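## Task

Fill the kit tray at the +y end of the table with two B210 parts (the list puts them in rack A, bay 3) and one A575 part (the list puts it in rack B, bay 3). Rack A is the one farthest from the tray, then B, then C; in every rack, bay 1 is the slot farthest from the tray. One listed location is wrong, so trust the part numbers on the bins and on the label strips above the bays. Any bin that gets shifted must go back into its own slot in its own rack, lying flat behind its shelf lip, or the task counts as failed.

## Robot and tools

Robot: two arms, left_arm and right_arm, each on its own carriage on one shared floor track running along y at x = 0. left_rail is always the carriage on the +y side and carries left_arm; right_rail carries right_arm. Each arm base sits at x = 0, y = its carriage position_m, z = 0.03 m, facing +x. The left gripper has rigid fingers; the right gripper's fingers fold, so grip parts with the outer quarter of its pads, not near the palm, and never poke fingertips into a surface.

Scene frame (all result positions): fixed to the table, z = 0 on the table top, +z up, +x the direction the arms face, +y to their left, y = 0 at track middle. The table starts at x = 0.31 m. The gripper's own axes: fingers point along +z, close along y. end_effector_position is the point between closed pads; fingertips stick out about 9 to 33 mm past it.

execute_actions(actions, cameras): actions run in sequence. Each action may have rows, steps, until, and device keys left_rail / right_rail. rows: up to 15 rows, one per control step (1/30 s). Every row is 18 numbers in [-1, 1], both arms always: left dx, dy, dz, rx, ry, rz, gripper position, force_limit, speed, then the same nine for the right arm. dx..rz are an offset, not a pose: measured from that arm's Hand target as it was when the action began, along the Hand target's own axes, with 1.0 = 0.6 m or 180 degrees; rx, ry, rz form one rotation vector. All rows of an action share that start, but a new action or call restarts from the current Hand target, so repeating an offset adds motion. Six zeros mean hold at the Hand target. Gripper position: +1 fully open (140 mm), about -0.8 pads touch, -1 close until blocked. force_limit -1 to +1 (roughly 14 N to 58 N squeeze on a slow close); speed -1 to +1 (about 30 to 250 mm/s finger travel; faster closes squeeze harder). Re-send the last gripper numbers to leave a gripper alone; 0 is a real command. steps: 1 to 450 control steps, default 15, at least one per row; after the last row the arm keeps heading to that row's target. Ramp offsets up gradually (about +0.01 per row) so parts are not shaken loose. until: ends an action early when rail fields match, e.g. {"left_rail": {"position_status": ["!=", "moving"]}} or {"all": {"status": "ended"}}; numbers need a comparison (=, !=, <, <=, >, >=). cameras: list of names, [] for none, omitted for all.

Rails: {"left_rail": {"position_m": p}} sends the carriage to an absolute y (left_rail -1.1 to 2 m, right_rail -2 to 1.1 m); speed_m_s 0.01 to 1; acceleration_factor 0.1 to 1; {"stop": true} brakes. Drive, then wait with an until on position_status. Keep the carriages at least 0.98 m apart. A driving carriage carries its arm and shifts any row target with it; move the gripper to scene points only after arrival.

move(target, speed, blend, stop_force, zero, blocking, cameras): straight-line path. target is one 18-number row or a list of up to 15 rows, all offsets from the same Hand targets (not chained). speed 0.002 to 2 m/s (default 0.25), one value or one per target. blend in metres for corner rounding. stop_force 10 to 80 N ends an arm's path on a push against its travel; use it only slowly, with the carriage standing, and not while the gripper rotates; leave it out when backing off a contact. zero (default true) re-zeros the force estimate. blocking=false returns early; then use wait or stop before other motion. Moves last at most 10 s. The result adds a move: line (done, off_target, held, fault, moving) and limits (paced, held).

wait(seconds 0 to 10) lets the scene run. stop() brakes a running move. zoom_image(camera, region [x0, y0, x1, y1], at most 504 by 504 pixels) enlarges part of the latest image from cam_high, cam_low, cam_bench_left, cam_bench_right, cam_left_wrist or cam_right_wrist (all 672x504). finished_scene(scene 1 or 2) ends the scene for good.

Results: end_effector_position (m), end_effector_quat_wxyz and velocities in the scene frame; Joint positions and velocities per arm: rail, waist, shoulder, elbow, forearm roll, wrist pitch, wrist roll; joint torques; Flange force along gripper axes (noisy, includes held weight); Hand target (base for the next offsets); Tool commands; object_status (0 moving, 1 blocked opening, 2 blocked closing = something gripped, 3 reached position or pads met); position_measured in counts (3 open, ~139 = 60 mm, ~200 = 20 mm, 230 pads met); rail position_m, position_status (moving, done, contact_stop, time_out, stopped, stopped_with_arm, stopped_for_other_arm, stopped_for_other_carriage) and position_answer (taken / not_taken). MOTOR HOT and fault lines warn of stops.

Avoid: dropping parts or letting them fall, anything leaving the table (ends the scene), arm-to-arm contact or one gripper closing on the other, hard pushes (144 N on any arm part or joint torque limits cause a 10 s fault), commanding past a firm contact, sweeping a gripper near its own arm base, long stretched holds that heat motors, and sloppy bin handling; check bin and strip labels with zoom_image before picking.

Each tool is called after ">>>" as name(argument=value, ...) on one line, values as JSON.

## Session

>>> execute_actions(actions=[])

Scene clock: 0.00 s.
left_arm: end_effector_position=(+0.6500, +1.7126, +0.3520) position_measured=3 object_status=3 end_effector_quat_wxyz=(+0.000, +1.000, +0.000, +0.000) | right_arm: end_effector_position=(+0.6500, -0.5777, +0.3520) position_measured=3 object_status=3 end_effector_quat_wxyz=(+0.000, +1.000, +0.000, +0.000)
Joint positions: left_arm=[1.713 -0.053 0.164 1.605 0 1.373 1.518] | right_arm=[-0.578 -0.053 0.164 1.605 0 1.373 1.518]
Joint velocities: within noise
Joint torques (N m): no reading
Flange force (N): no reading
Hand target: left_arm +0.6500, +1.7126, +0.3520; +0.000, +1.000, +0.000, +0.000 | right_arm +0.6500, -0.5777, +0.3520; +0.000, +1.000, +0.000, +0.000
Tool commands: left_gripper/position=+1.0 left_gripper/force_limit=+1.0 left_gripper/speed=+1.0 right_gripper/position=+1.0 right_gripper/force_limit=+1.0 right_gripper/speed=+1.0
left_rail: position_m=1.713 position_status=done
right_rail: position_m=-0.578 position_status=done

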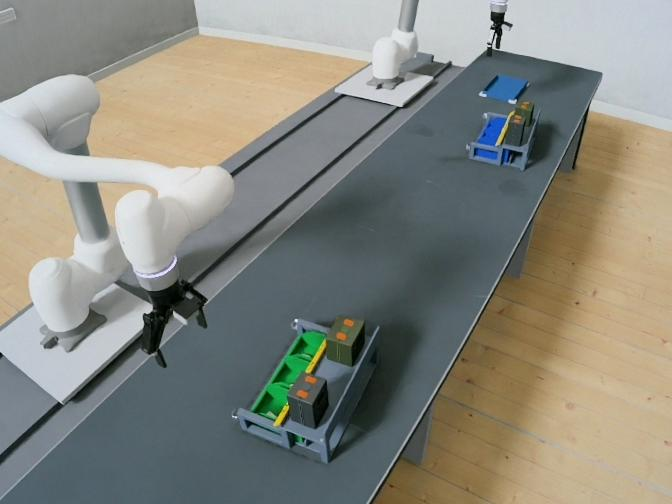

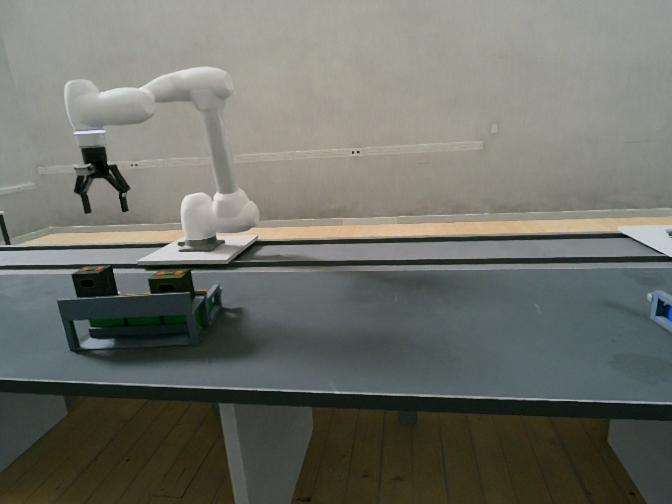

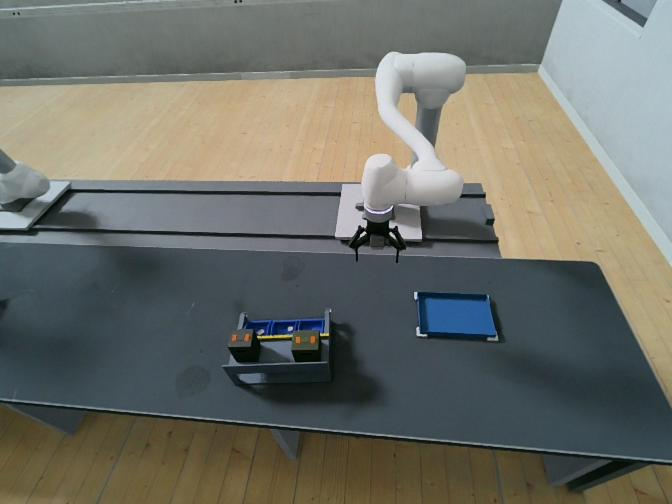

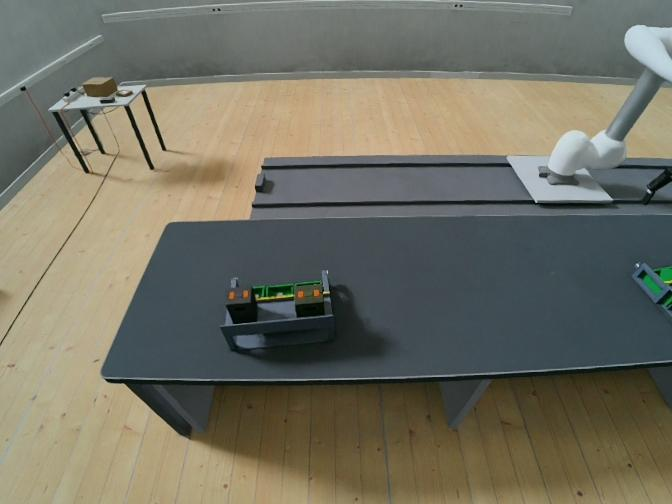

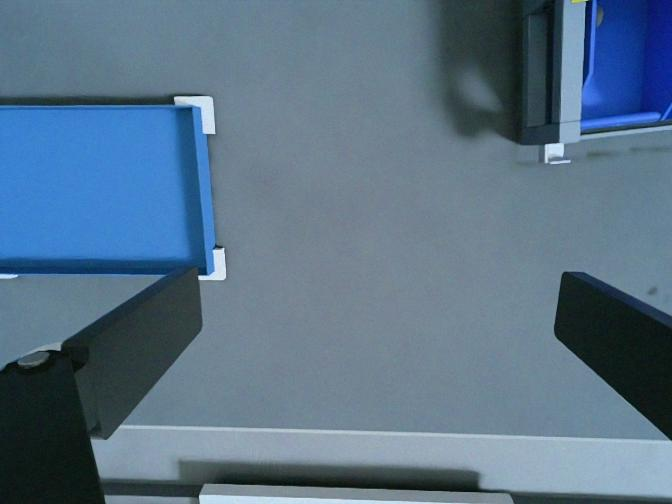

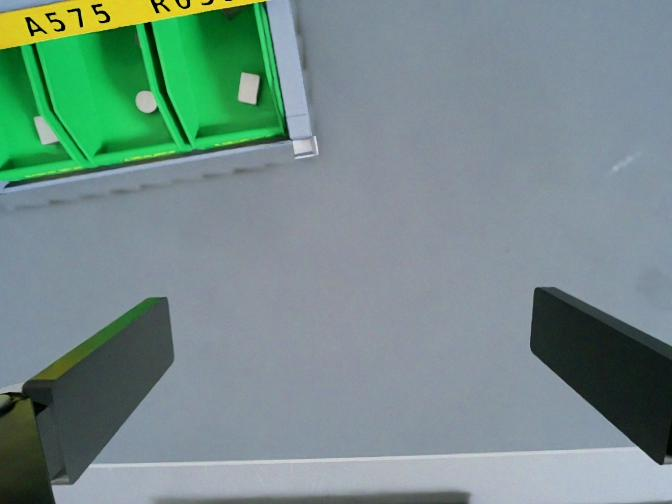

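>>> zoom_image(camera="cam_high", region=[220, 300, 400, 480])

>>> execute_actions(actions=[{"right_rail":{"position_m":-0.9},"steps":150,"until":{"right_rail":{"position_status":["!=","moving"]}}}])

>>> zoom_image(camera="cam_bench_right", region=[200, 240, 350, 360])

>>> zoom_image(camera="cam_bench_left", region=[210, 290, 350, 400])

Scaled by 2.800.

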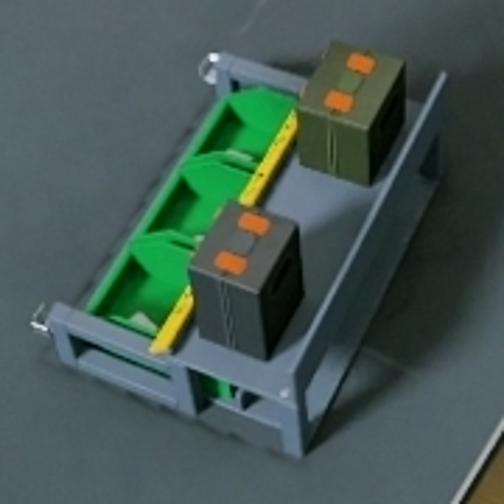

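Scene clock: 1.83 s.
left_arm: end_effector_position=(+0.6500, +1.7126, +0.3520) position_measured=3 object_status=3 end_effector_quat_wxyz=(+0.000, +1.000, +0.000, +0.000) | right_arm: end_effector_position=(+0.6500, -0.8999, +0.3520) position_measured=3 object_status=3 end_effector_quat_wxyz=(+0.000, +1.000, +0.000, +0.000)
Joint positions: left_arm=[1.713 -0.053 0.164 1.605 0 1.373 1.518] | right_arm=[-0.9 -0.053 0.164 1.605 0 1.373 1.518]
Joint torques (N m): left_arm=[1.09 -62.62 -39.75 3.9 0.06 0.18] | right_arm=[-1.66 -56.28 -41.74 4.3 -0.28 -0.42]
Flange force (N): left_arm=[9.1 2.3 -2.2] | right_arm=[-4.6 -3.2 0.0]
Hand target: left_arm +0.6500, +1.7126, +0.3520; +0.000, +1.000, +0.000, +0.000 | right_arm +0.6500, -0.8999, +0.3520; +0.000, +1.000, +0.000, +0.000
Tool commands: left_gripper/position=+1.0 left_gripper/force_limit=+1.0 left_gripper/speed=+1.0 right_gripper/position=+1.0 right_gripper/force_limit=+1.0 right_gripper/speed=+1.0
left_rail: position_m=1.713 position_status=done
right_rail: position_m=-0.900 position_status=done

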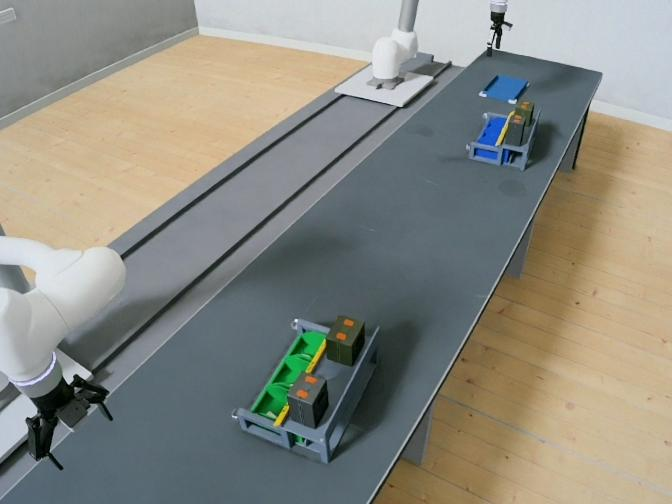

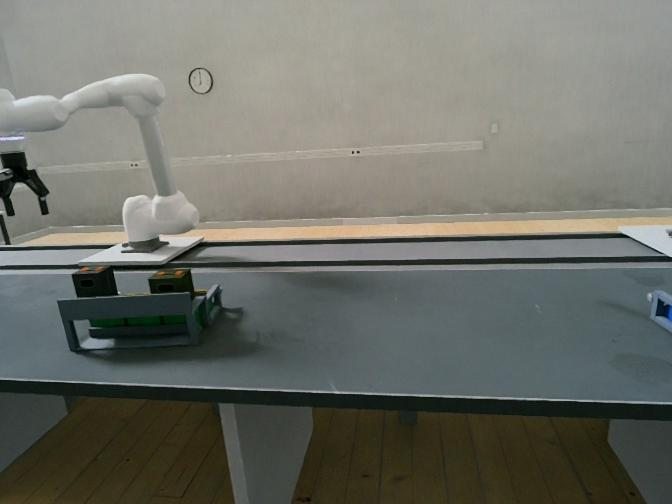

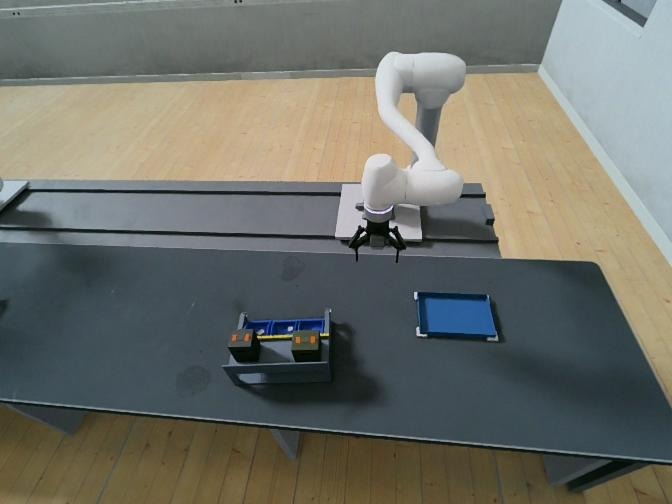

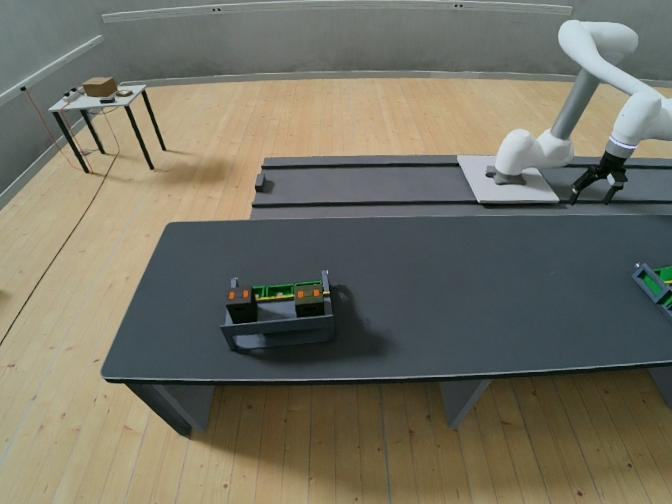

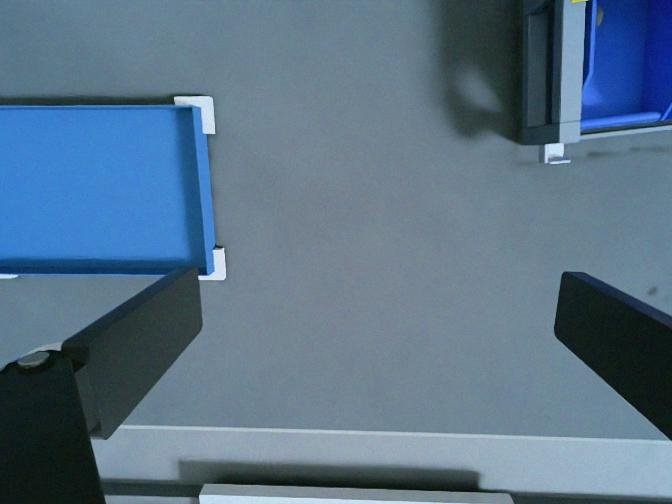

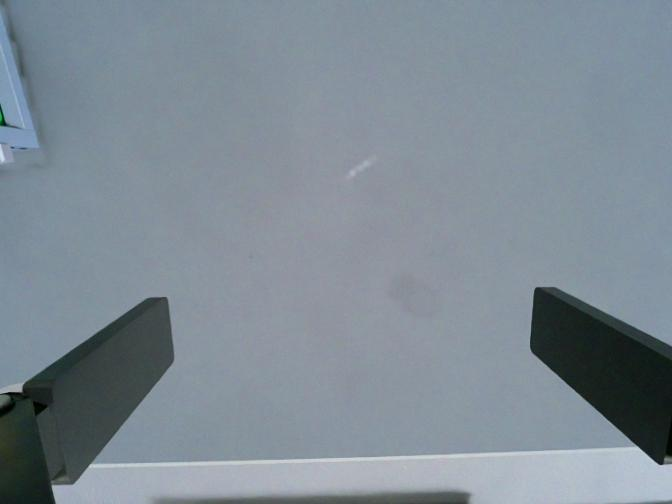

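Scaled by 3.360.

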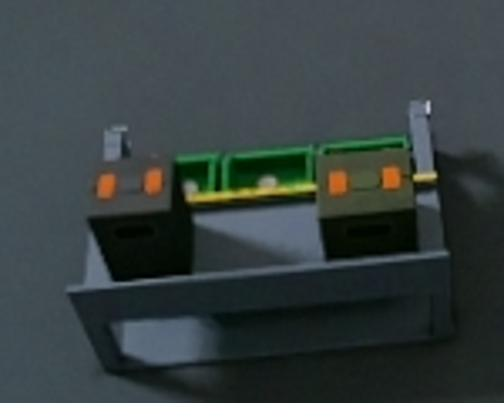

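Scaled by 3.600.

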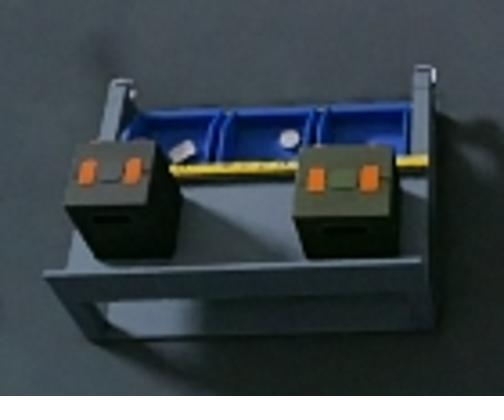

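>>> execute_actions(actions=[{"right_rail":{"position_m":-0.3},"left_rail":{"position_m":1.2},"steps":150,"until":{"all":{"status":"ended"}}}], cameras=[])

>>> move(target=[0,0,-0.25,0,0,0,1,1,1,0,0,-0.25,0,0,0,1,1,1], cameras=["cam_left_wrist","cam_right_wrist"])

>>> execute_actions(actions=[{"right_rail":{"position_m":-1.95},"steps":200,"until":{"all":{"status":"ended"}}}], cameras=["cam_right_wrist"])

Scene clock: 4.07 s.
left_arm: end_effector_position=(+0.6500, +1.2000, +0.3520) position_measured=3 object_status=3 end_effector_quat_wxyz=(+0.000, +1.000, +0.000, +0.000) | right_arm: end_effector_position=(+0.6500, -0.3000, +0.3520) position_measured=3 object_status=3 end_effector_quat_wxyz=(+0.000, +1.000, +0.000, +0.000)
Joint positions: left_arm=[1.2 -0.053 0.164 1.605 0 1.373 1.518] | right_arm=[-0.3 -0.053 0.164 1.605 0 1.373 1.518]
Joint torques (N m): left_arm=[1.06 -62.33 -39.73 3.89 0.07 0.2] | right_arm=[-1.97 -55.9 -41.51 4.36 -0.28 -0.43]
Flange force (N): left_arm=[8.7 2.3 -2.2] | right_arm=[-4.3 -3.7 -0.5]
Hand target: left_arm +0.6500, +1.2000, +0.3520; +0.000, +1.000, +0.000, +0.000 | right_arm +0.6500, -0.3000, +0.3520; +0.000, +1.000, +0.000, +0.000
Tool commands: left_gripper/position=+1.0 left_gripper/force_limit=+1.0 left_gripper/speed=+1.0 right_gripper/position=+1.0 right_gripper/force_limit=+1.0 right_gripper/speed=+1.0
left_rail: position_m=1.200 position_status=done
right_rail: position_m=-0.300 position_status=done
No camera images: "cameras" was empty.

Scene clock: 5.07 s.
left_arm: end_effector_position=(+0.6500, +1.2000, +0.5020) position_measured=3 object_status=3 end_effector_quat_wxyz=(+0.000, +1.000, +0.000, +0.000) | right_arm: end_effector_position=(+0.6500, -0.3000, +0.5020) position_measured=3 object_status=3 end_effector_quat_wxyz=(+0.000, +1.000, +0.000, +0.000)
Joint positions: left_arm=[1.2 -0.053 0.148 1.353 0 1.64 1.518] | right_arm=[-0.3 -0.053 0.148 1.353 0 1.64 1.518]
Joint torques (N m): left_arm=[1.03 -61.63 -40.79 3.95 0.05 0.19] | right_arm=[-2.19 -54.94 -42.52 4.43 -0.42 -0.35]
Flange force (N): left_arm=[8.2 1.4 -4.3] | right_arm=[-5.8 -4.0 1.0]
Hand target: left_arm +0.6500, +1.2000, +0.5020; +0.000, +1.000, +0.000, +0.000 | right_arm +0.6500, -0.3000, +0.5020; +0.000, +1.000, +0.000, +0.000
Off the commanded pose: left_arm 0.000 m, 0 deg | right_arm 0.000 m, 0 deg.
left_rail: position_m=1.200 position_status=done
right_rail: position_m=-0.300 position_status=done
move: done
Images, in order (width x height): cam_left_wrist 672x504, cam_right_wrist 672x504.

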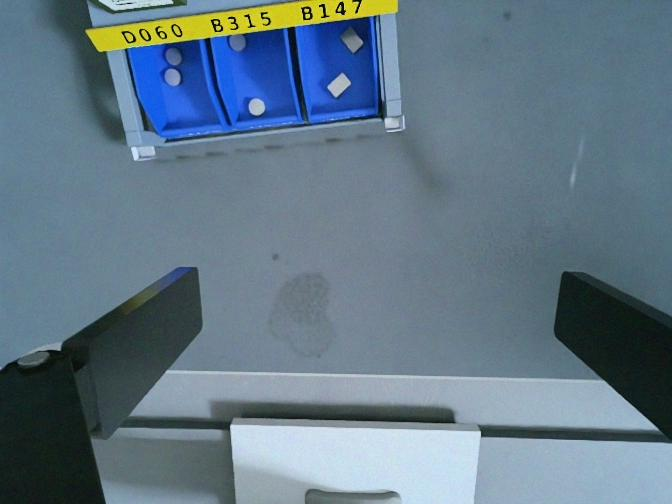

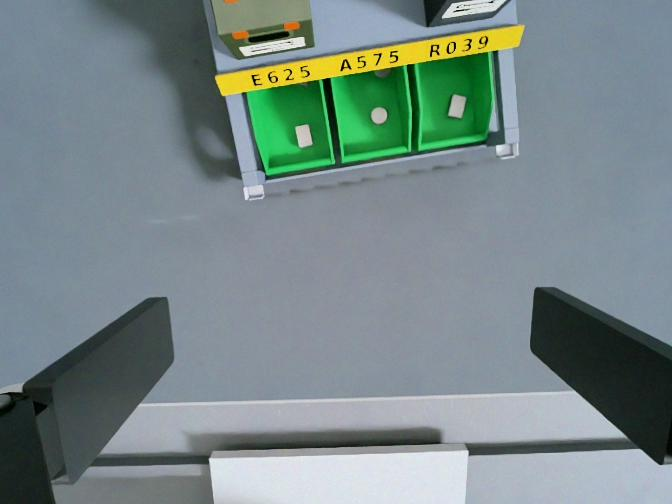

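Scene clock: 8.30 s.
left_arm: end_effector_position=(+0.6500, +1.2000, +0.5020) position_measured=3 object_status=3 end_effector_quat_wxyz=(+0.000, +1.000, +0.000, +0.000) | right_arm: end_effector_position=(+0.6500, -1.9499, +0.5020) position_measured=3 object_status=3 end_effector_quat_wxyz=(+0.000, +1.000, +0.000, +0.000)
Joint positions: left_arm=[1.2 -0.053 0.148 1.353 0 1.64 1.518] | right_arm=[-1.95 -0.053 0.148 1.353 0 1.64 1.518]
Joint torques (N m): left_arm=[1.18 -61.51 -40.48 3.93 0.06 0.18] | right_arm=[-2.16 -55.51 -42.45 4.37 -0.39 -0.39]
Flange force (N): left_arm=[9.6 2.3 -4.4] | right_arm=[-4.2 -3.9 0.9]
Hand target: left_arm +0.6500, +1.2000, +0.5020; +0.000, +1.000, +0.000, +0.000 | right_arm +0.6500, -1.9500, +0.5020; +0.000, +1.000, +0.000, +0.000
Tool commands: left_gripper/position=+1.0 left_gripper/force_limit=+1.0 left_gripper/speed=+1.0 right_gripper/position=+1.0 right_gripper/force_limit=+1.0 right_gripper/speed=+1.0
Off the commanded pose: left_arm 0.000 m, 0 deg | right_arm 0.000 m, 0 deg.
left_rail: position_m=1.200 position_status=done
right_rail: position_m=-1.950 position_status=done
Images, in order (width x height): cam_right_wrist 672x504.

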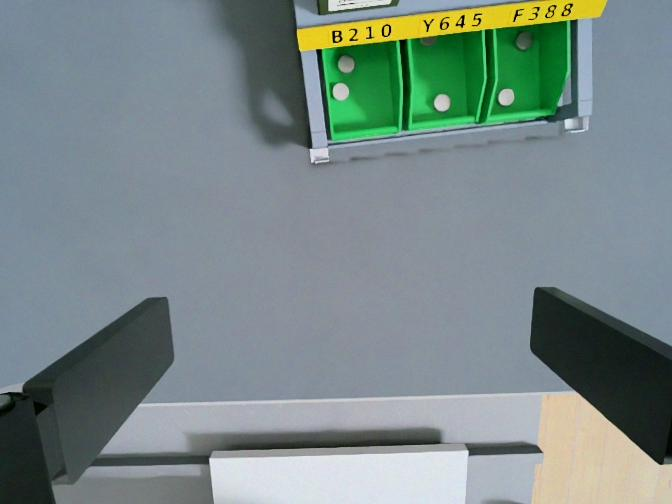

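>>> move(target=[0,0,0,0,0,0,1,1,1,-0.42,0.17,0.25,0,0.33,0,1,1,1], cameras=["cam_right_wrist"])

>>> zoom_image(camera="cam_right_wrist", region=[100, 50, 600, 400])

>>> execute_actions(actions=[{"right_rail":{"position_m":-0.3},"steps":200,"until":{"all":{"status":"ended"}}}], cameras=["cam_right_wrist"])

>>> zoom_image(camera="cam_right_wrist", region=[100, 50, 600, 400])

Scene clock: 11.83 s.
left_arm: end_effector_position=(+0.6500, +1.2000, +0.5020) position_measured=3 object_status=3 end_effector_quat_wxyz=(+0.000, +1.000, +0.000, +0.000) | right_arm: end_effector_position=(+0.3980, -2.0520, +0.3520) position_measured=3 object_status=3 end_effector_quat_wxyz=(+0.000, +0.869, +0.000, +0.495)
Joint positions: left_arm=[1.2 -0.053 0.148 1.353 0 1.64 1.518] | right_arm=[-1.95 -0.969 -0.688 2.512 1.089 0.929 0.079]
Joint torques (N m): left_arm=[1.22 -61.7 -40.46 3.98 0.05 0.18] | right_arm=[-2.48 24.42 -43.44 3.88 -0.62 -0.45]
Flange force (N): left_arm=[9.3 2.1 -4.7] | right_arm=[0.0 0.0 0.0]
Hand target: left_arm +0.6500, +1.2000, +0.5020; +0.000, +1.000, +0.000, +0.000 | right_arm +0.3980, -2.0520, +0.3520; +0.000, +0.869, +0.000, +0.495
Off the commanded pose: left_arm 0.000 m, 0 deg | right_arm 0.000 m, 0 deg.
left_rail: position_m=1.200 position_status=done
right_rail: position_m=-1.950 position_status=done
move: done
Images, in order (width x height): cam_right_wrist 672x504.

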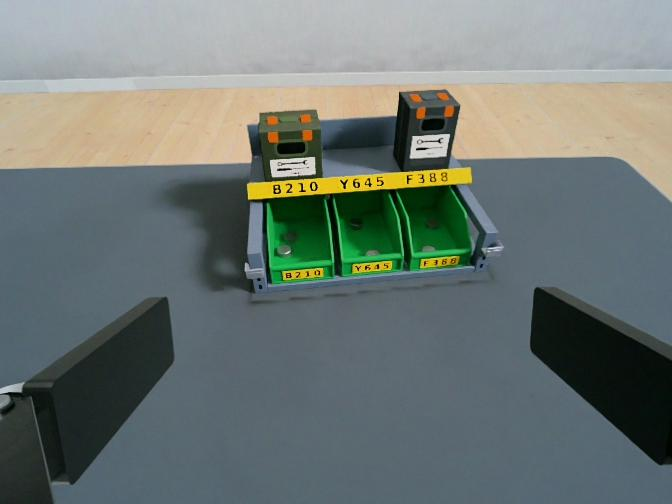

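Scaled by 1.008.

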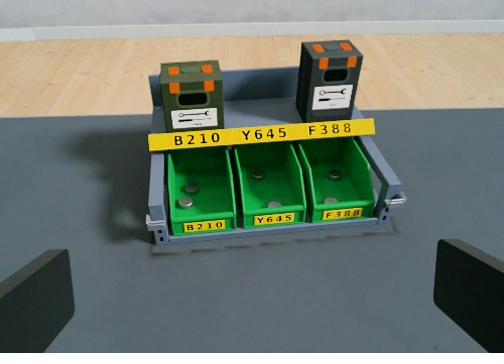

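Scene clock: 15.07 s.
left_arm: end_effector_position=(+0.6500, +1.2000, +0.5020) position_measured=3 object_status=3 end_effector_quat_wxyz=(+0.000, +1.000, +0.000, +0.000) | right_arm: end_effector_position=(+0.3980, -0.4020, +0.3520) position_measured=3 object_status=3 end_effector_quat_wxyz=(+0.000, +0.869, +0.000, +0.495)
Joint positions: left_arm=[1.2 -0.053 0.148 1.353 0 1.64 1.518] | right_arm=[-0.3 -0.97 -0.688 2.512 1.089 0.929 0.079]
Joint torques (N m): left_arm=[1.05 -61.77 -40.56 3.95 0.06 0.17] | right_arm=[-2.12 24.33 -43.21 3.93 -0.58 -0.46]
Flange force (N): left_arm=[9.3 2.0 -4.6] | right_arm=[0.0 0.0 0.0]
Hand target: left_arm +0.6500, +1.2000, +0.5020; +0.000, +1.000, +0.000, +0.000 | right_arm +0.3980, -0.4020, +0.3520; +0.000, +0.869, +0.000, +0.495
Tool commands: left_gripper/position=+1.0 left_gripper/force_limit=+1.0 left_gripper/speed=+1.0 right_gripper/position=+1.0 right_gripper/force_limit=+1.0 right_gripper/speed=+1.0
Off the commanded pose: left_arm 0.000 m, 0 deg | right_arm 0.000 m, 0 deg.
left_rail: position_m=1.200 position_status=done
right_rail: position_m=-0.300 position_status=done
Images, in order (width x height): cam_right_wrist 672x504.

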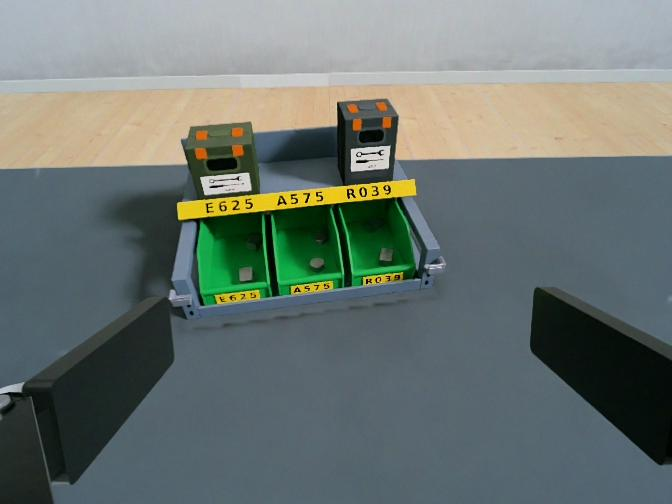

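Scaled by 1.008.

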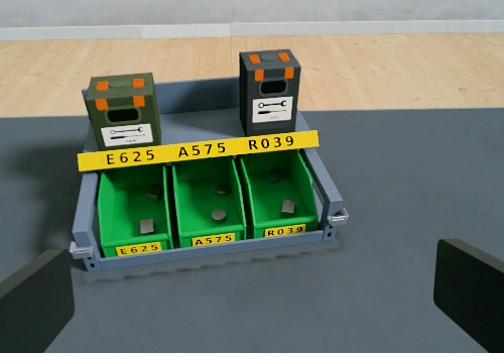

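>>> execute_actions(actions=[{"right_rail":{"position_m":-1.9},"steps":200,"until":{"all":{"status":"ended"}}}], cameras=[])

>>> move(target=[0,0,0,0,0,0,1,1,1,0.026,-0.053,0.377,0.0315,-0.135,-0.0187,-0.08,1,1], cameras=["cam_right_wrist"])

>>> zoom_image(camera="cam_right_wrist", region=[200, 100, 500, 400])

Scene clock: 20.30 s.
left_arm: end_effector_position=(+0.6500, +1.2000, +0.5020) position_measured=3 object_status=3 end_effector_quat_wxyz=(+0.000, +1.000, +0.000, +0.000) | right_arm: end_effector_position=(+0.3980, -2.0019, +0.3520) position_measured=3 object_status=3 end_effector_quat_wxyz=(+0.000, +0.869, +0.000, +0.495)
Joint positions: left_arm=[1.2 -0.053 0.148 1.353 0 1.64 1.518] | right_arm=[-1.9 -0.97 -0.688 2.512 1.089 0.929 0.079]
Joint torques (N m): left_arm=[1.23 -61.51 -40.46 3.95 0.05 0.17] | right_arm=[-1.92 24.66 -43.42 3.92 -0.55 -0.48]
Flange force (N): left_arm=[9.4 2.1 -4.5] | right_arm=[0.0 0.0 0.0]
Hand target: left_arm +0.6500, +1.2000, +0.5020; +0.000, +1.000, +0.000, +0.000 | right_arm +0.3980, -2.0019, +0.3520; +0.000, +0.869, +0.000, +0.495
Tool commands: left_gripper/position=+1.0 left_gripper/force_limit=+1.0 left_gripper/speed=+1.0 right_gripper/position=+1.0 right_gripper/force_limit=+1.0 right_gripper/speed=+1.0
Off the commanded pose: left_arm 0.000 m, 0 deg | right_arm 0.000 m, 0 deg.
left_rail: position_m=1.200 position_status=done
right_rail: position_m=-1.900 position_status=done
No camera images: "cameras" was empty.

Scene clock: 21.70 s.
left_arm: end_effector_position=(+0.6500, +1.2000, +0.5020) position_measured=3 object_status=3 end_effector_quat_wxyz=(+0.000, +1.000, +0.000, +0.000) | right_arm: end_effector_position=(+0.6007, -1.9702, +0.2503) position_measured=139 object_status=3 end_effector_quat_wxyz=(-0.028, +0.952, +0.050, +0.301)
Joint positions: left_arm=[1.2 -0.053 0.148 1.353 0 1.64 1.518] | right_arm=[-1.9 -0.316 -0.104 2.193 0.514 0.549 0.778]
Joint torques (N m): left_arm=[1.3 -61.53 -40.5 3.95 0.05 0.2] | right_arm=[-1.71 -26.87 -39.63 3.98 -1.47 -0.43]
Flange force (N): left_arm=[8.8 2.4 -4.7] | right_arm=[-0.3 -6.2 -2.3]
Hand target: left_arm +0.6500, +1.2000, +0.5020; +0.000, +1.000, +0.000, +0.000 | right_arm +0.6007, -1.9702, +0.2503; -0.028, +0.952, +0.050, +0.301
Off the commanded pose: left_arm 0.000 m, 0 deg | right_arm 0.000 m, 0 deg.
left_rail: position_m=1.200 position_status=done
right_rail: position_m=-1.900 position_status=done
move: done
Images, in order (width x height): cam_right_wrist 672x504.

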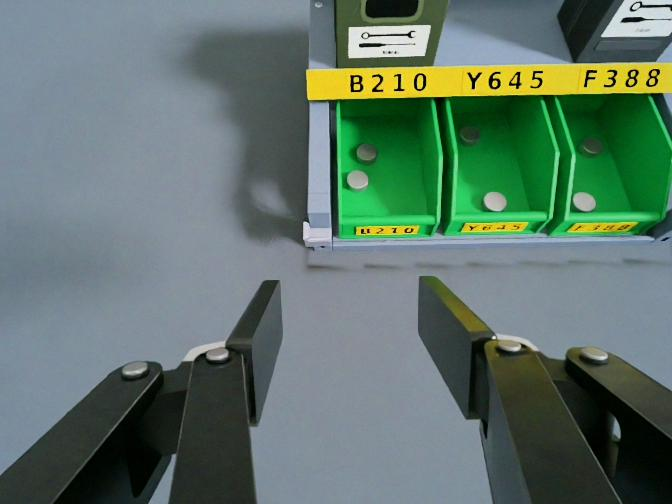

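Scaled by 1.680.

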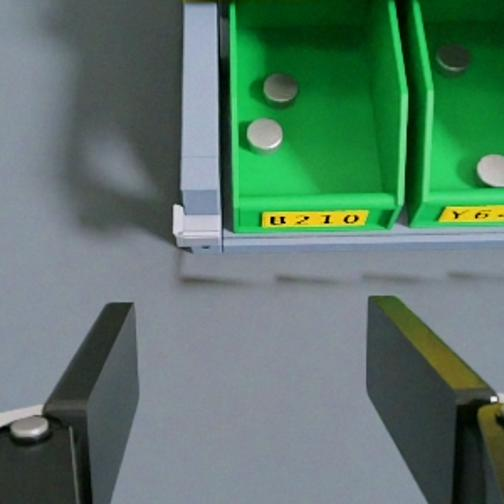

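>>> move(target=[0,0,0,0,0,0,1,1,1,0.11,0.0467,0.367,0,0,0,-0.27,-1,-1], cameras=["cam_right_wrist"])

>>> zoom_image(camera="cam_right_wrist", region=[200, 100, 500, 400])

Scene clock: 24.43 s.
left_arm: end_effector_position=(+0.6500, +1.2000, +0.5020) position_measured=3 object_status=3 end_effector_quat_wxyz=(+0.000, +1.000, +0.000, +0.000) | right_arm: end_effector_position=(+0.7830, -1.9745, +0.1077) position_measured=163 object_status=3 end_effector_quat_wxyz=(-0.028, +0.952, +0.050, +0.301)
Joint positions: left_arm=[1.2 -0.053 0.148 1.353 0 1.64 1.518] | right_arm=[-1.9 -0.228 0.329 2.013 0.781 0.303 0.544]
Joint torques (N m): left_arm=[1.17 -61.61 -40.41 3.97 0.06 0.21] | right_arm=[-1.9 -64.52 -34.52 2.8 -1.2 -0.38]
Flange force (N): left_arm=[9.6 2.4 -4.8] | right_arm=[0.0 0.0 0.0]
Hand target: left_arm +0.6500, +1.2000, +0.5020; +0.000, +1.000, +0.000, +0.000 | right_arm +0.7830, -1.9745, +0.1076; -0.028, +0.952, +0.050, +0.301
Off the commanded pose: left_arm 0.000 m, 0 deg | right_arm 0.000 m, 0 deg.
left_rail: position_m=1.200 position_status=done
right_rail: position_m=-1.900 position_status=done
move: done
Images, in order (width x height): cam_right_wrist 672x504.

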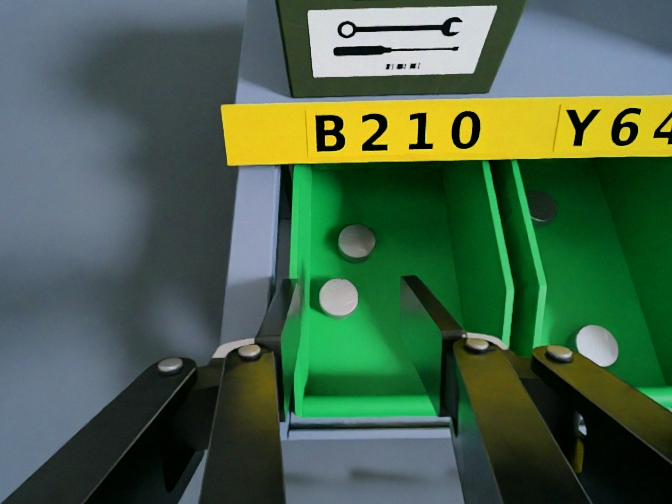

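Scaled by 1.680.

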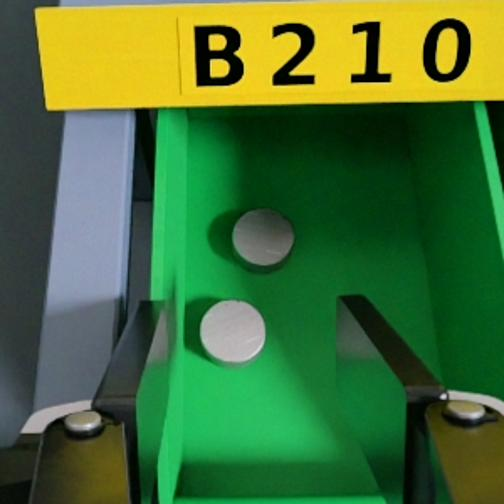

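>>> move(target=[[0,0,0,0,0,0,1,1,1,0.0208,0.0127,0,0,0,0,-0.38,-1,-1],[0,0,0,0,0,0,1,1,1,0.0208,0.0127,0.123,0,0,0,-0.38,-1,-1]], speed=0.06, cameras=["cam_right_wrist"])

>>> zoom_image(camera="cam_right_wrist", region=[200, 150, 500, 450])

Scene clock: 27.03 s.
left_arm: end_effector_position=(+0.6500, +1.2000, +0.5020) position_measured=3 object_status=3 end_effector_quat_wxyz=(+0.000, +1.000, +0.000, +0.000) | right_arm: end_effector_position=(+0.8363, -1.9750, +0.0546) position_measured=177 object_status=3 end_effector_quat_wxyz=(-0.028, +0.952, +0.050, +0.301)
Joint positions: left_arm=[1.2 -0.053 0.148 1.353 0 1.64 1.518] | right_arm=[-1.9 -0.21 0.461 1.938 0.913 0.256 0.421]
Joint torques (N m): left_arm=[1.21 -61.83 -40.48 3.96 0.04 0.19] | right_arm=[5.66 -4.18 -3.81 -1.18 -1.2 -1.75]
Flange force (N): left_arm=[9.5 2.6 -4.8] | right_arm=[0.0 0.0 0.0]
Hand target: left_arm +0.6500, +1.2000, +0.5020; +0.000, +1.000, +0.000, +0.000 | right_arm +0.8361, -1.9749, +0.0543; -0.028, +0.952, +0.050, +0.301
Off the commanded pose: left_arm 0.000 m, 0 deg | right_arm 0.000 m, 0 deg.
left_rail: position_m=1.200 position_status=done
right_rail: position_m=-1.900 position_status=done
move: done
Images, in order (width x height): cam_right_wrist 672x504.

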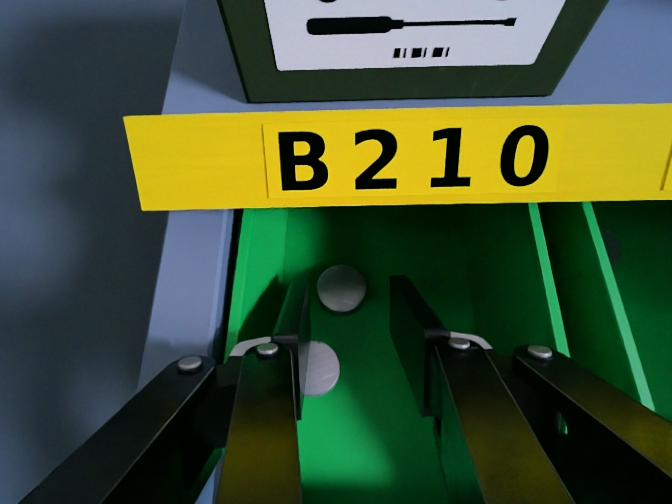

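Scaled by 1.680.

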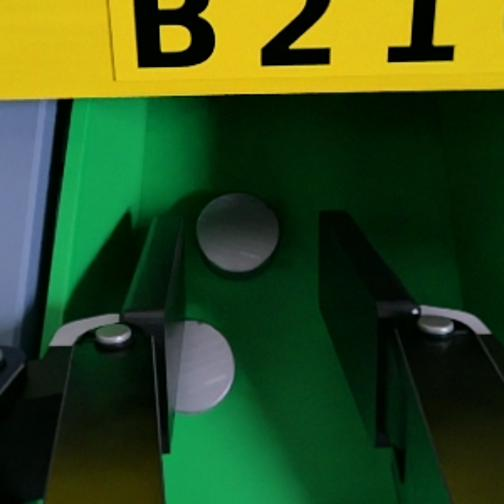

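>>> move(target=[0,0,0,0,0,0,1,1,1,0,0,-0.03,0,0,0,-0.38,-1,-1], speed=0.06, cameras=["cam_right_wrist"])

>>> zoom_image(camera="cam_right_wrist", region=[200, 150, 500, 450])

Scene clock: 27.90 s.
left_arm: end_effector_position=(+0.6500, +1.2000, +0.5020) position_measured=3 object_status=3 end_effector_quat_wxyz=(+0.000, +1.000, +0.000, +0.000) | right_arm: end_effector_position=(+0.8258, -1.9765, +0.0690) position_measured=177 object_status=3 end_effector_quat_wxyz=(-0.028, +0.952, +0.050, +0.301)
Joint positions: left_arm=[1.2 -0.053 0.148 1.353 0 1.64 1.518] | right_arm=[-1.9 -0.216 0.43 1.951 0.868 0.27 0.463]
Joint torques (N m): left_arm=[1.13 -61.66 -40.48 3.93 0.05 0.2] | right_arm=[-1.97 -72.97 -33.5 2.29 -1 -0.36]
Flange force (N): left_arm=[9.3 2.4 -4.8] | right_arm=[0.0 0.0 0.0]
Hand target: left_arm +0.6500, +1.2000, +0.5020; +0.000, +1.000, +0.000, +0.000 | right_arm +0.8258, -1.9765, +0.0690; -0.028, +0.952, +0.050, +0.301
Off the commanded pose: left_arm 0.000 m, 0 deg | right_arm 0.000 m, 0 deg.
left_rail: position_m=1.200 position_status=done
right_rail: position_m=-1.900 position_status=done
move: done
Images, in order (width x height): cam_right_wrist 672x504.

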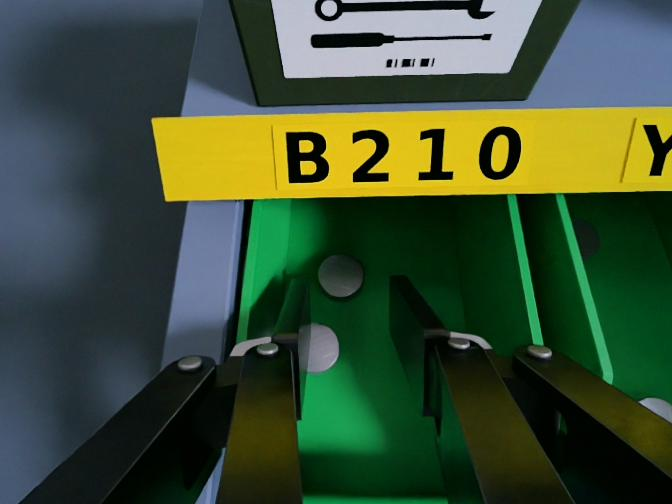

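Scaled by 1.680.

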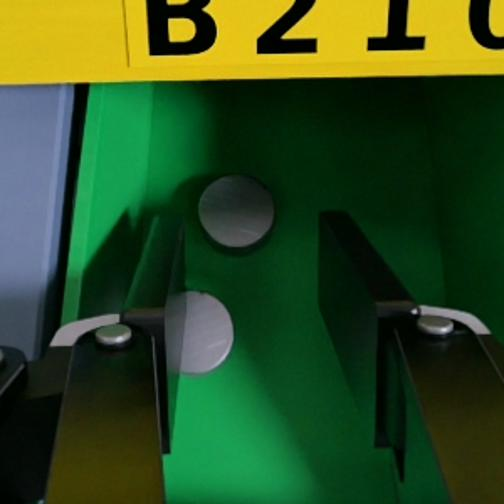

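>>> zoom_image(camera="cam_right_wrist", region=[120, 200, 360, 500])

>>> zoom_image(camera="cam_bench_right", region=[200, 200, 380, 360])

Scaled by 1.680.

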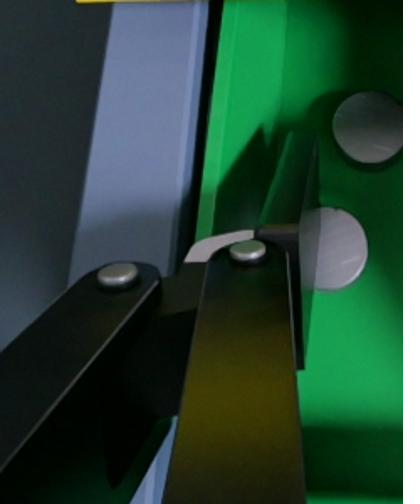

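This scene's latest camera images include none from cam_bench_right. They are from: cam_right_wrist. cam_bench_right's image comes with the result of a call that names it in "cameras".

>>> move(target=[[0,0,0,0,0,0,1,1,1,0,0,-0.05,0,0,0,-0.405,-1,-1],[0,0,0,0,0,0,1,1,1,0.021,0.0177,-0.0175,0.0556,-0.039,0,-0.405,-1,-1]], speed=0.1, cameras=["cam_right_wrist"])

>>> zoom_image(camera="cam_right_wrist", region=[150, 150, 500, 500])

Scene clock: 32.07 s.
left_arm: end_effector_position=(+0.6500, +1.2000, +0.5020) position_measured=3 object_status=3 end_effector_quat_wxyz=(+0.000, +1.000, +0.000, +0.000) | right_arm: end_effector_position=(+0.8313, -1.9869, +0.0846) position_measured=180 object_status=3 end_effector_quat_wxyz=(-0.108, +0.962, +0.077, +0.237)
Joint positions: left_arm=[1.2 -0.053 0.148 1.353 0 1.64 1.518] | right_arm=[-1.9 -0.29 0.469 1.81 0.698 0.594 0.587]
Joint torques (N m): left_arm=[1.04 -61.6 -40.51 3.94 0.05 0.19] | right_arm=[-2.21 -78.31 -35.3 3.32 -0.66 -0.38]
Flange force (N): left_arm=[8.8 1.7 -4.8] | right_arm=[-1.7 -5.2 -2.6]
Hand target: left_arm +0.6500, +1.2000, +0.5020; +0.000, +1.000, +0.000, +0.000 | right_arm +0.8313, -1.9869, +0.0846; -0.108, +0.962, +0.077, +0.237
Off the commanded pose: left_arm 0.000 m, 0 deg | right_arm 0.000 m, 0 deg.
left_rail: position_m=1.200 position_status=done
right_rail: position_m=-1.900 position_status=done
move: done
Images, in order (width x height): cam_right_wrist 672x504.

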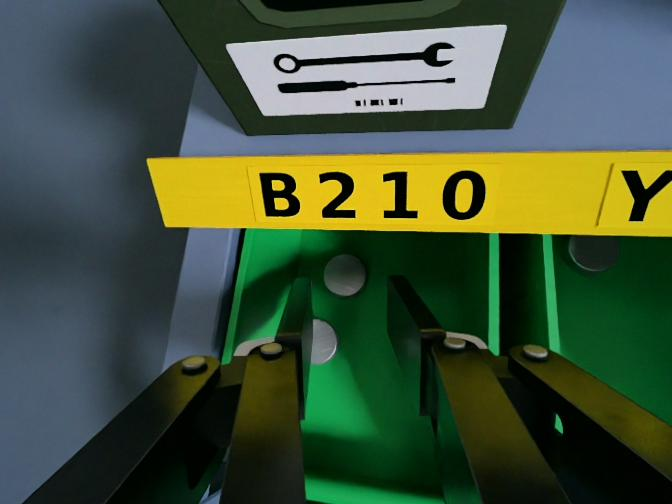

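Scaled by 1.440.

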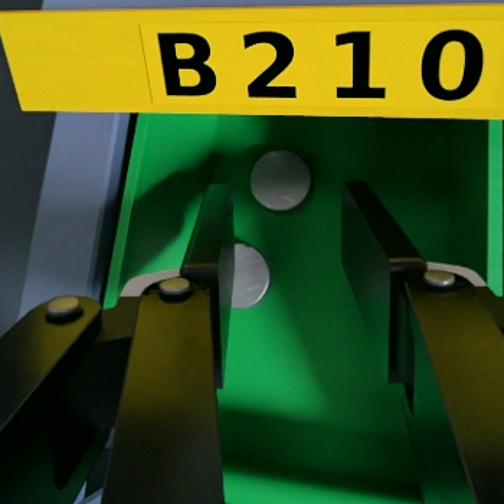

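>>> move(target=[0,0,0,0,0,0,1,1,1,0,-0.002,0.09,0,0,0,-0.405,-1,-1], speed=0.02, stop_force=12, cameras=["cam_right_wrist"])

>>> zoom_image(camera="cam_right_wrist", region=[150, 150, 500, 500])

Scene clock: 35.80 s.
left_arm: end_effector_position=(+0.6500, +1.2000, +0.5020) position_measured=3 object_status=3 end_effector_quat_wxyz=(+0.000, +1.000, +0.000, +0.000) | right_arm: end_effector_position=(+0.8511, -1.9750, +0.0460) position_measured=180 object_status=3 end_effector_quat_wxyz=(-0.108, +0.962, +0.077, +0.237)
Joint positions: left_arm=[1.2 -0.053 0.148 1.353 0 1.64 1.518] | right_arm=[-1.9 -0.266 0.532 1.794 0.742 0.546 0.552]
Joint torques (N m): left_arm=[1.37 -61.61 -40.57 3.96 0.05 0.18] | right_arm=[-1.99 -60.03 -24.81 1.7 -1.26 -0.37]
Flange force (N): left_arm=[8.8 2.8 -4.7] | right_arm=[4.9 -12.4 -31.9]
Hand target: left_arm +0.6500, +1.2000, +0.5020; +0.000, +1.000, +0.000, +0.000 | right_arm +0.8511, -1.9750, +0.0460; -0.108, +0.962, +0.077, +0.237 (not the last commanded pose)
Off the commanded pose: left_arm 0.000 m, 0 deg | right_arm 0.009 m, 0 deg.
left_rail: position_m=1.200 position_status=done
right_rail: position_m=-1.900 position_status=done
move: contact (right_arm)
Images, in order (width x height): cam_right_wrist 672x504.

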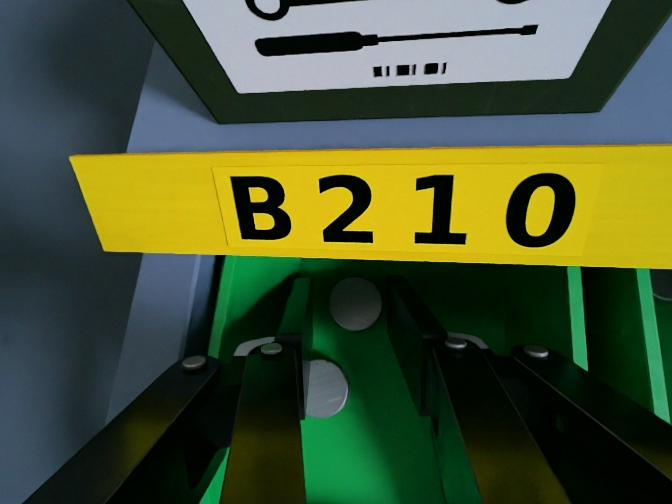

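Scaled by 1.440.

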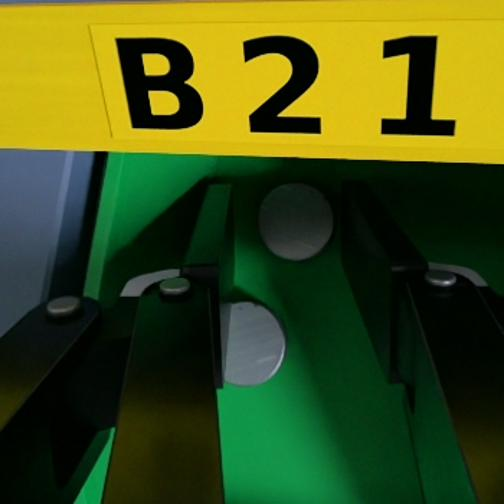

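>>> execute_actions(actions=[{"rows":[[0,0,0,0,0,0,1,1,1,0,0,-0.002,0,0,0,-1,-1,-1]],"steps":60}], cameras=["cam_right_wrist"])

>>> zoom_image(camera="cam_right_wrist", region=[150, 150, 500, 500])

Scene clock: 38.17 s.
left_arm: end_effector_position=(+0.6500, +1.2000, +0.5020) position_measured=3 object_status=3 end_effector_quat_wxyz=(+0.000, +1.000, +0.000, +0.000) | right_arm: end_effector_position=(+0.8506, -1.9752, +0.0470) position_measured=198 object_status=2 end_effector_quat_wxyz=(-0.108, +0.962, +0.077, +0.237)
Joint positions: left_arm=[1.2 -0.053 0.148 1.353 0 1.64 1.518] | right_arm=[-1.9 -0.266 0.53 1.795 0.741 0.547 0.553]
Joint torques (N m): left_arm=[1.14 -61.62 -40.49 3.98 0.08 0.18] | right_arm=[-1.48 -78.22 -31.37 2.75 -0.47 -0.49]
Flange force (N): left_arm=[9.3 1.9 -4.5] | right_arm=[2.2 -5.4 -9.3]
Hand target: left_arm +0.6500, +1.2000, +0.5020; +0.000, +1.000, +0.000, +0.000 | right_arm +0.8506, -1.9753, +0.0470; -0.108, +0.962, +0.077, +0.237
Off the commanded pose: left_arm 0.000 m, 0 deg | right_arm 0.000 m, 0 deg.
left_rail: position_m=1.200 position_status=done
right_rail: position_m=-1.900 position_status=done
Images, in order (width x height): cam_right_wrist 672x504.

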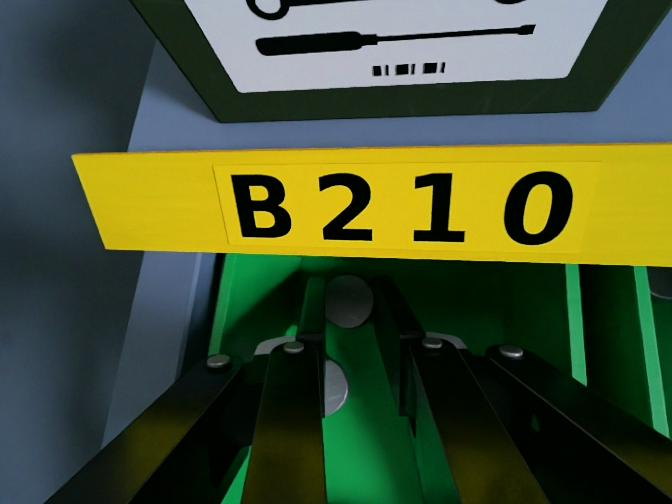

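Scaled by 1.440.

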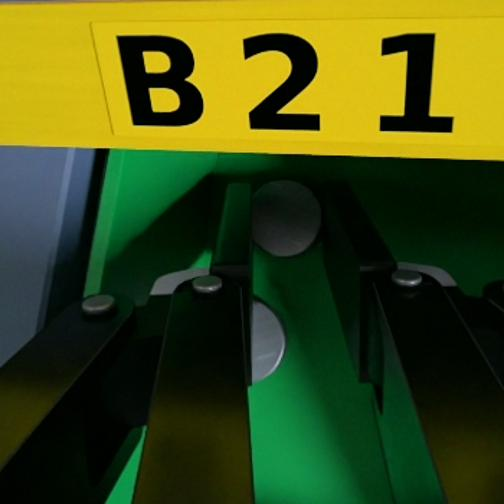

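>>> move(target=[0,0,0,0,0,0,1,1,1,0,0,-0.22,0,0,0,-1,-1,-1], speed=0.08, cameras=["cam_right_wrist"])

>>> zoom_image(camera="cam_right_wrist", region=[150, 150, 500, 500])

Scene clock: 40.20 s.
left_arm: end_effector_position=(+0.6500, +1.2000, +0.5020) position_measured=3 object_status=3 end_effector_quat_wxyz=(+0.000, +1.000, +0.000, +0.000) | right_arm: end_effector_position=(+0.7926, -2.0075, +0.1611) position_measured=199 object_status=2 end_effector_quat_wxyz=(-0.108, +0.962, +0.077, +0.237)
Joint positions: left_arm=[1.2 -0.053 0.148 1.353 0 1.64 1.518] | right_arm=[-1.9 -0.335 0.349 1.824 0.622 0.7 0.646]
Joint torques (N m): left_arm=[1.15 -61.63 -40.46 3.97 0.04 0.21] | right_arm=[-2.65 -69.46 -37.47 3.83 -0.81 -0.46]
Flange force (N): left_arm=[8.3 1.7 -5.0] | right_arm=[-0.7 -5.8 -2.1]
Hand target: left_arm +0.6500, +1.2000, +0.5020; +0.000, +1.000, +0.000, +0.000 | right_arm +0.7926, -2.0075, +0.1611; -0.108, +0.962, +0.077, +0.237
Off the commanded pose: left_arm 0.000 m, 0 deg | right_arm 0.000 m, 0 deg.
left_rail: position_m=1.200 position_status=done
right_rail: position_m=-1.900 position_status=done
move: done
Images, in order (width x height): cam_right_wrist 672x504.

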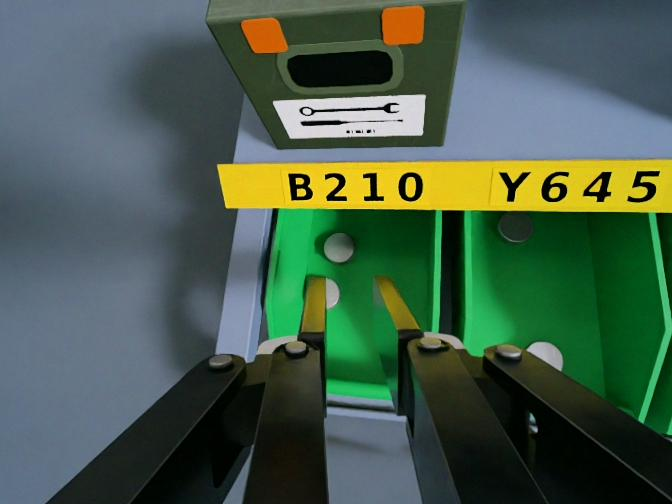

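Scaled by 1.440.

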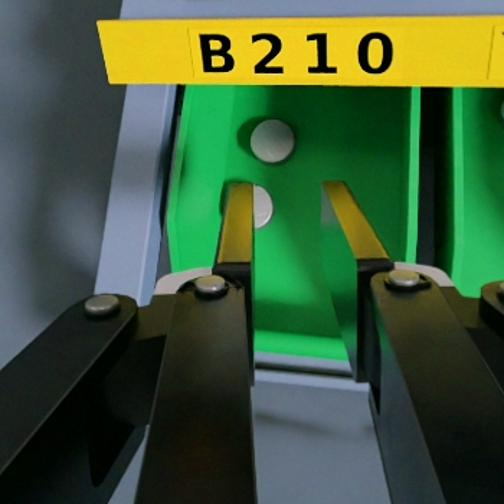

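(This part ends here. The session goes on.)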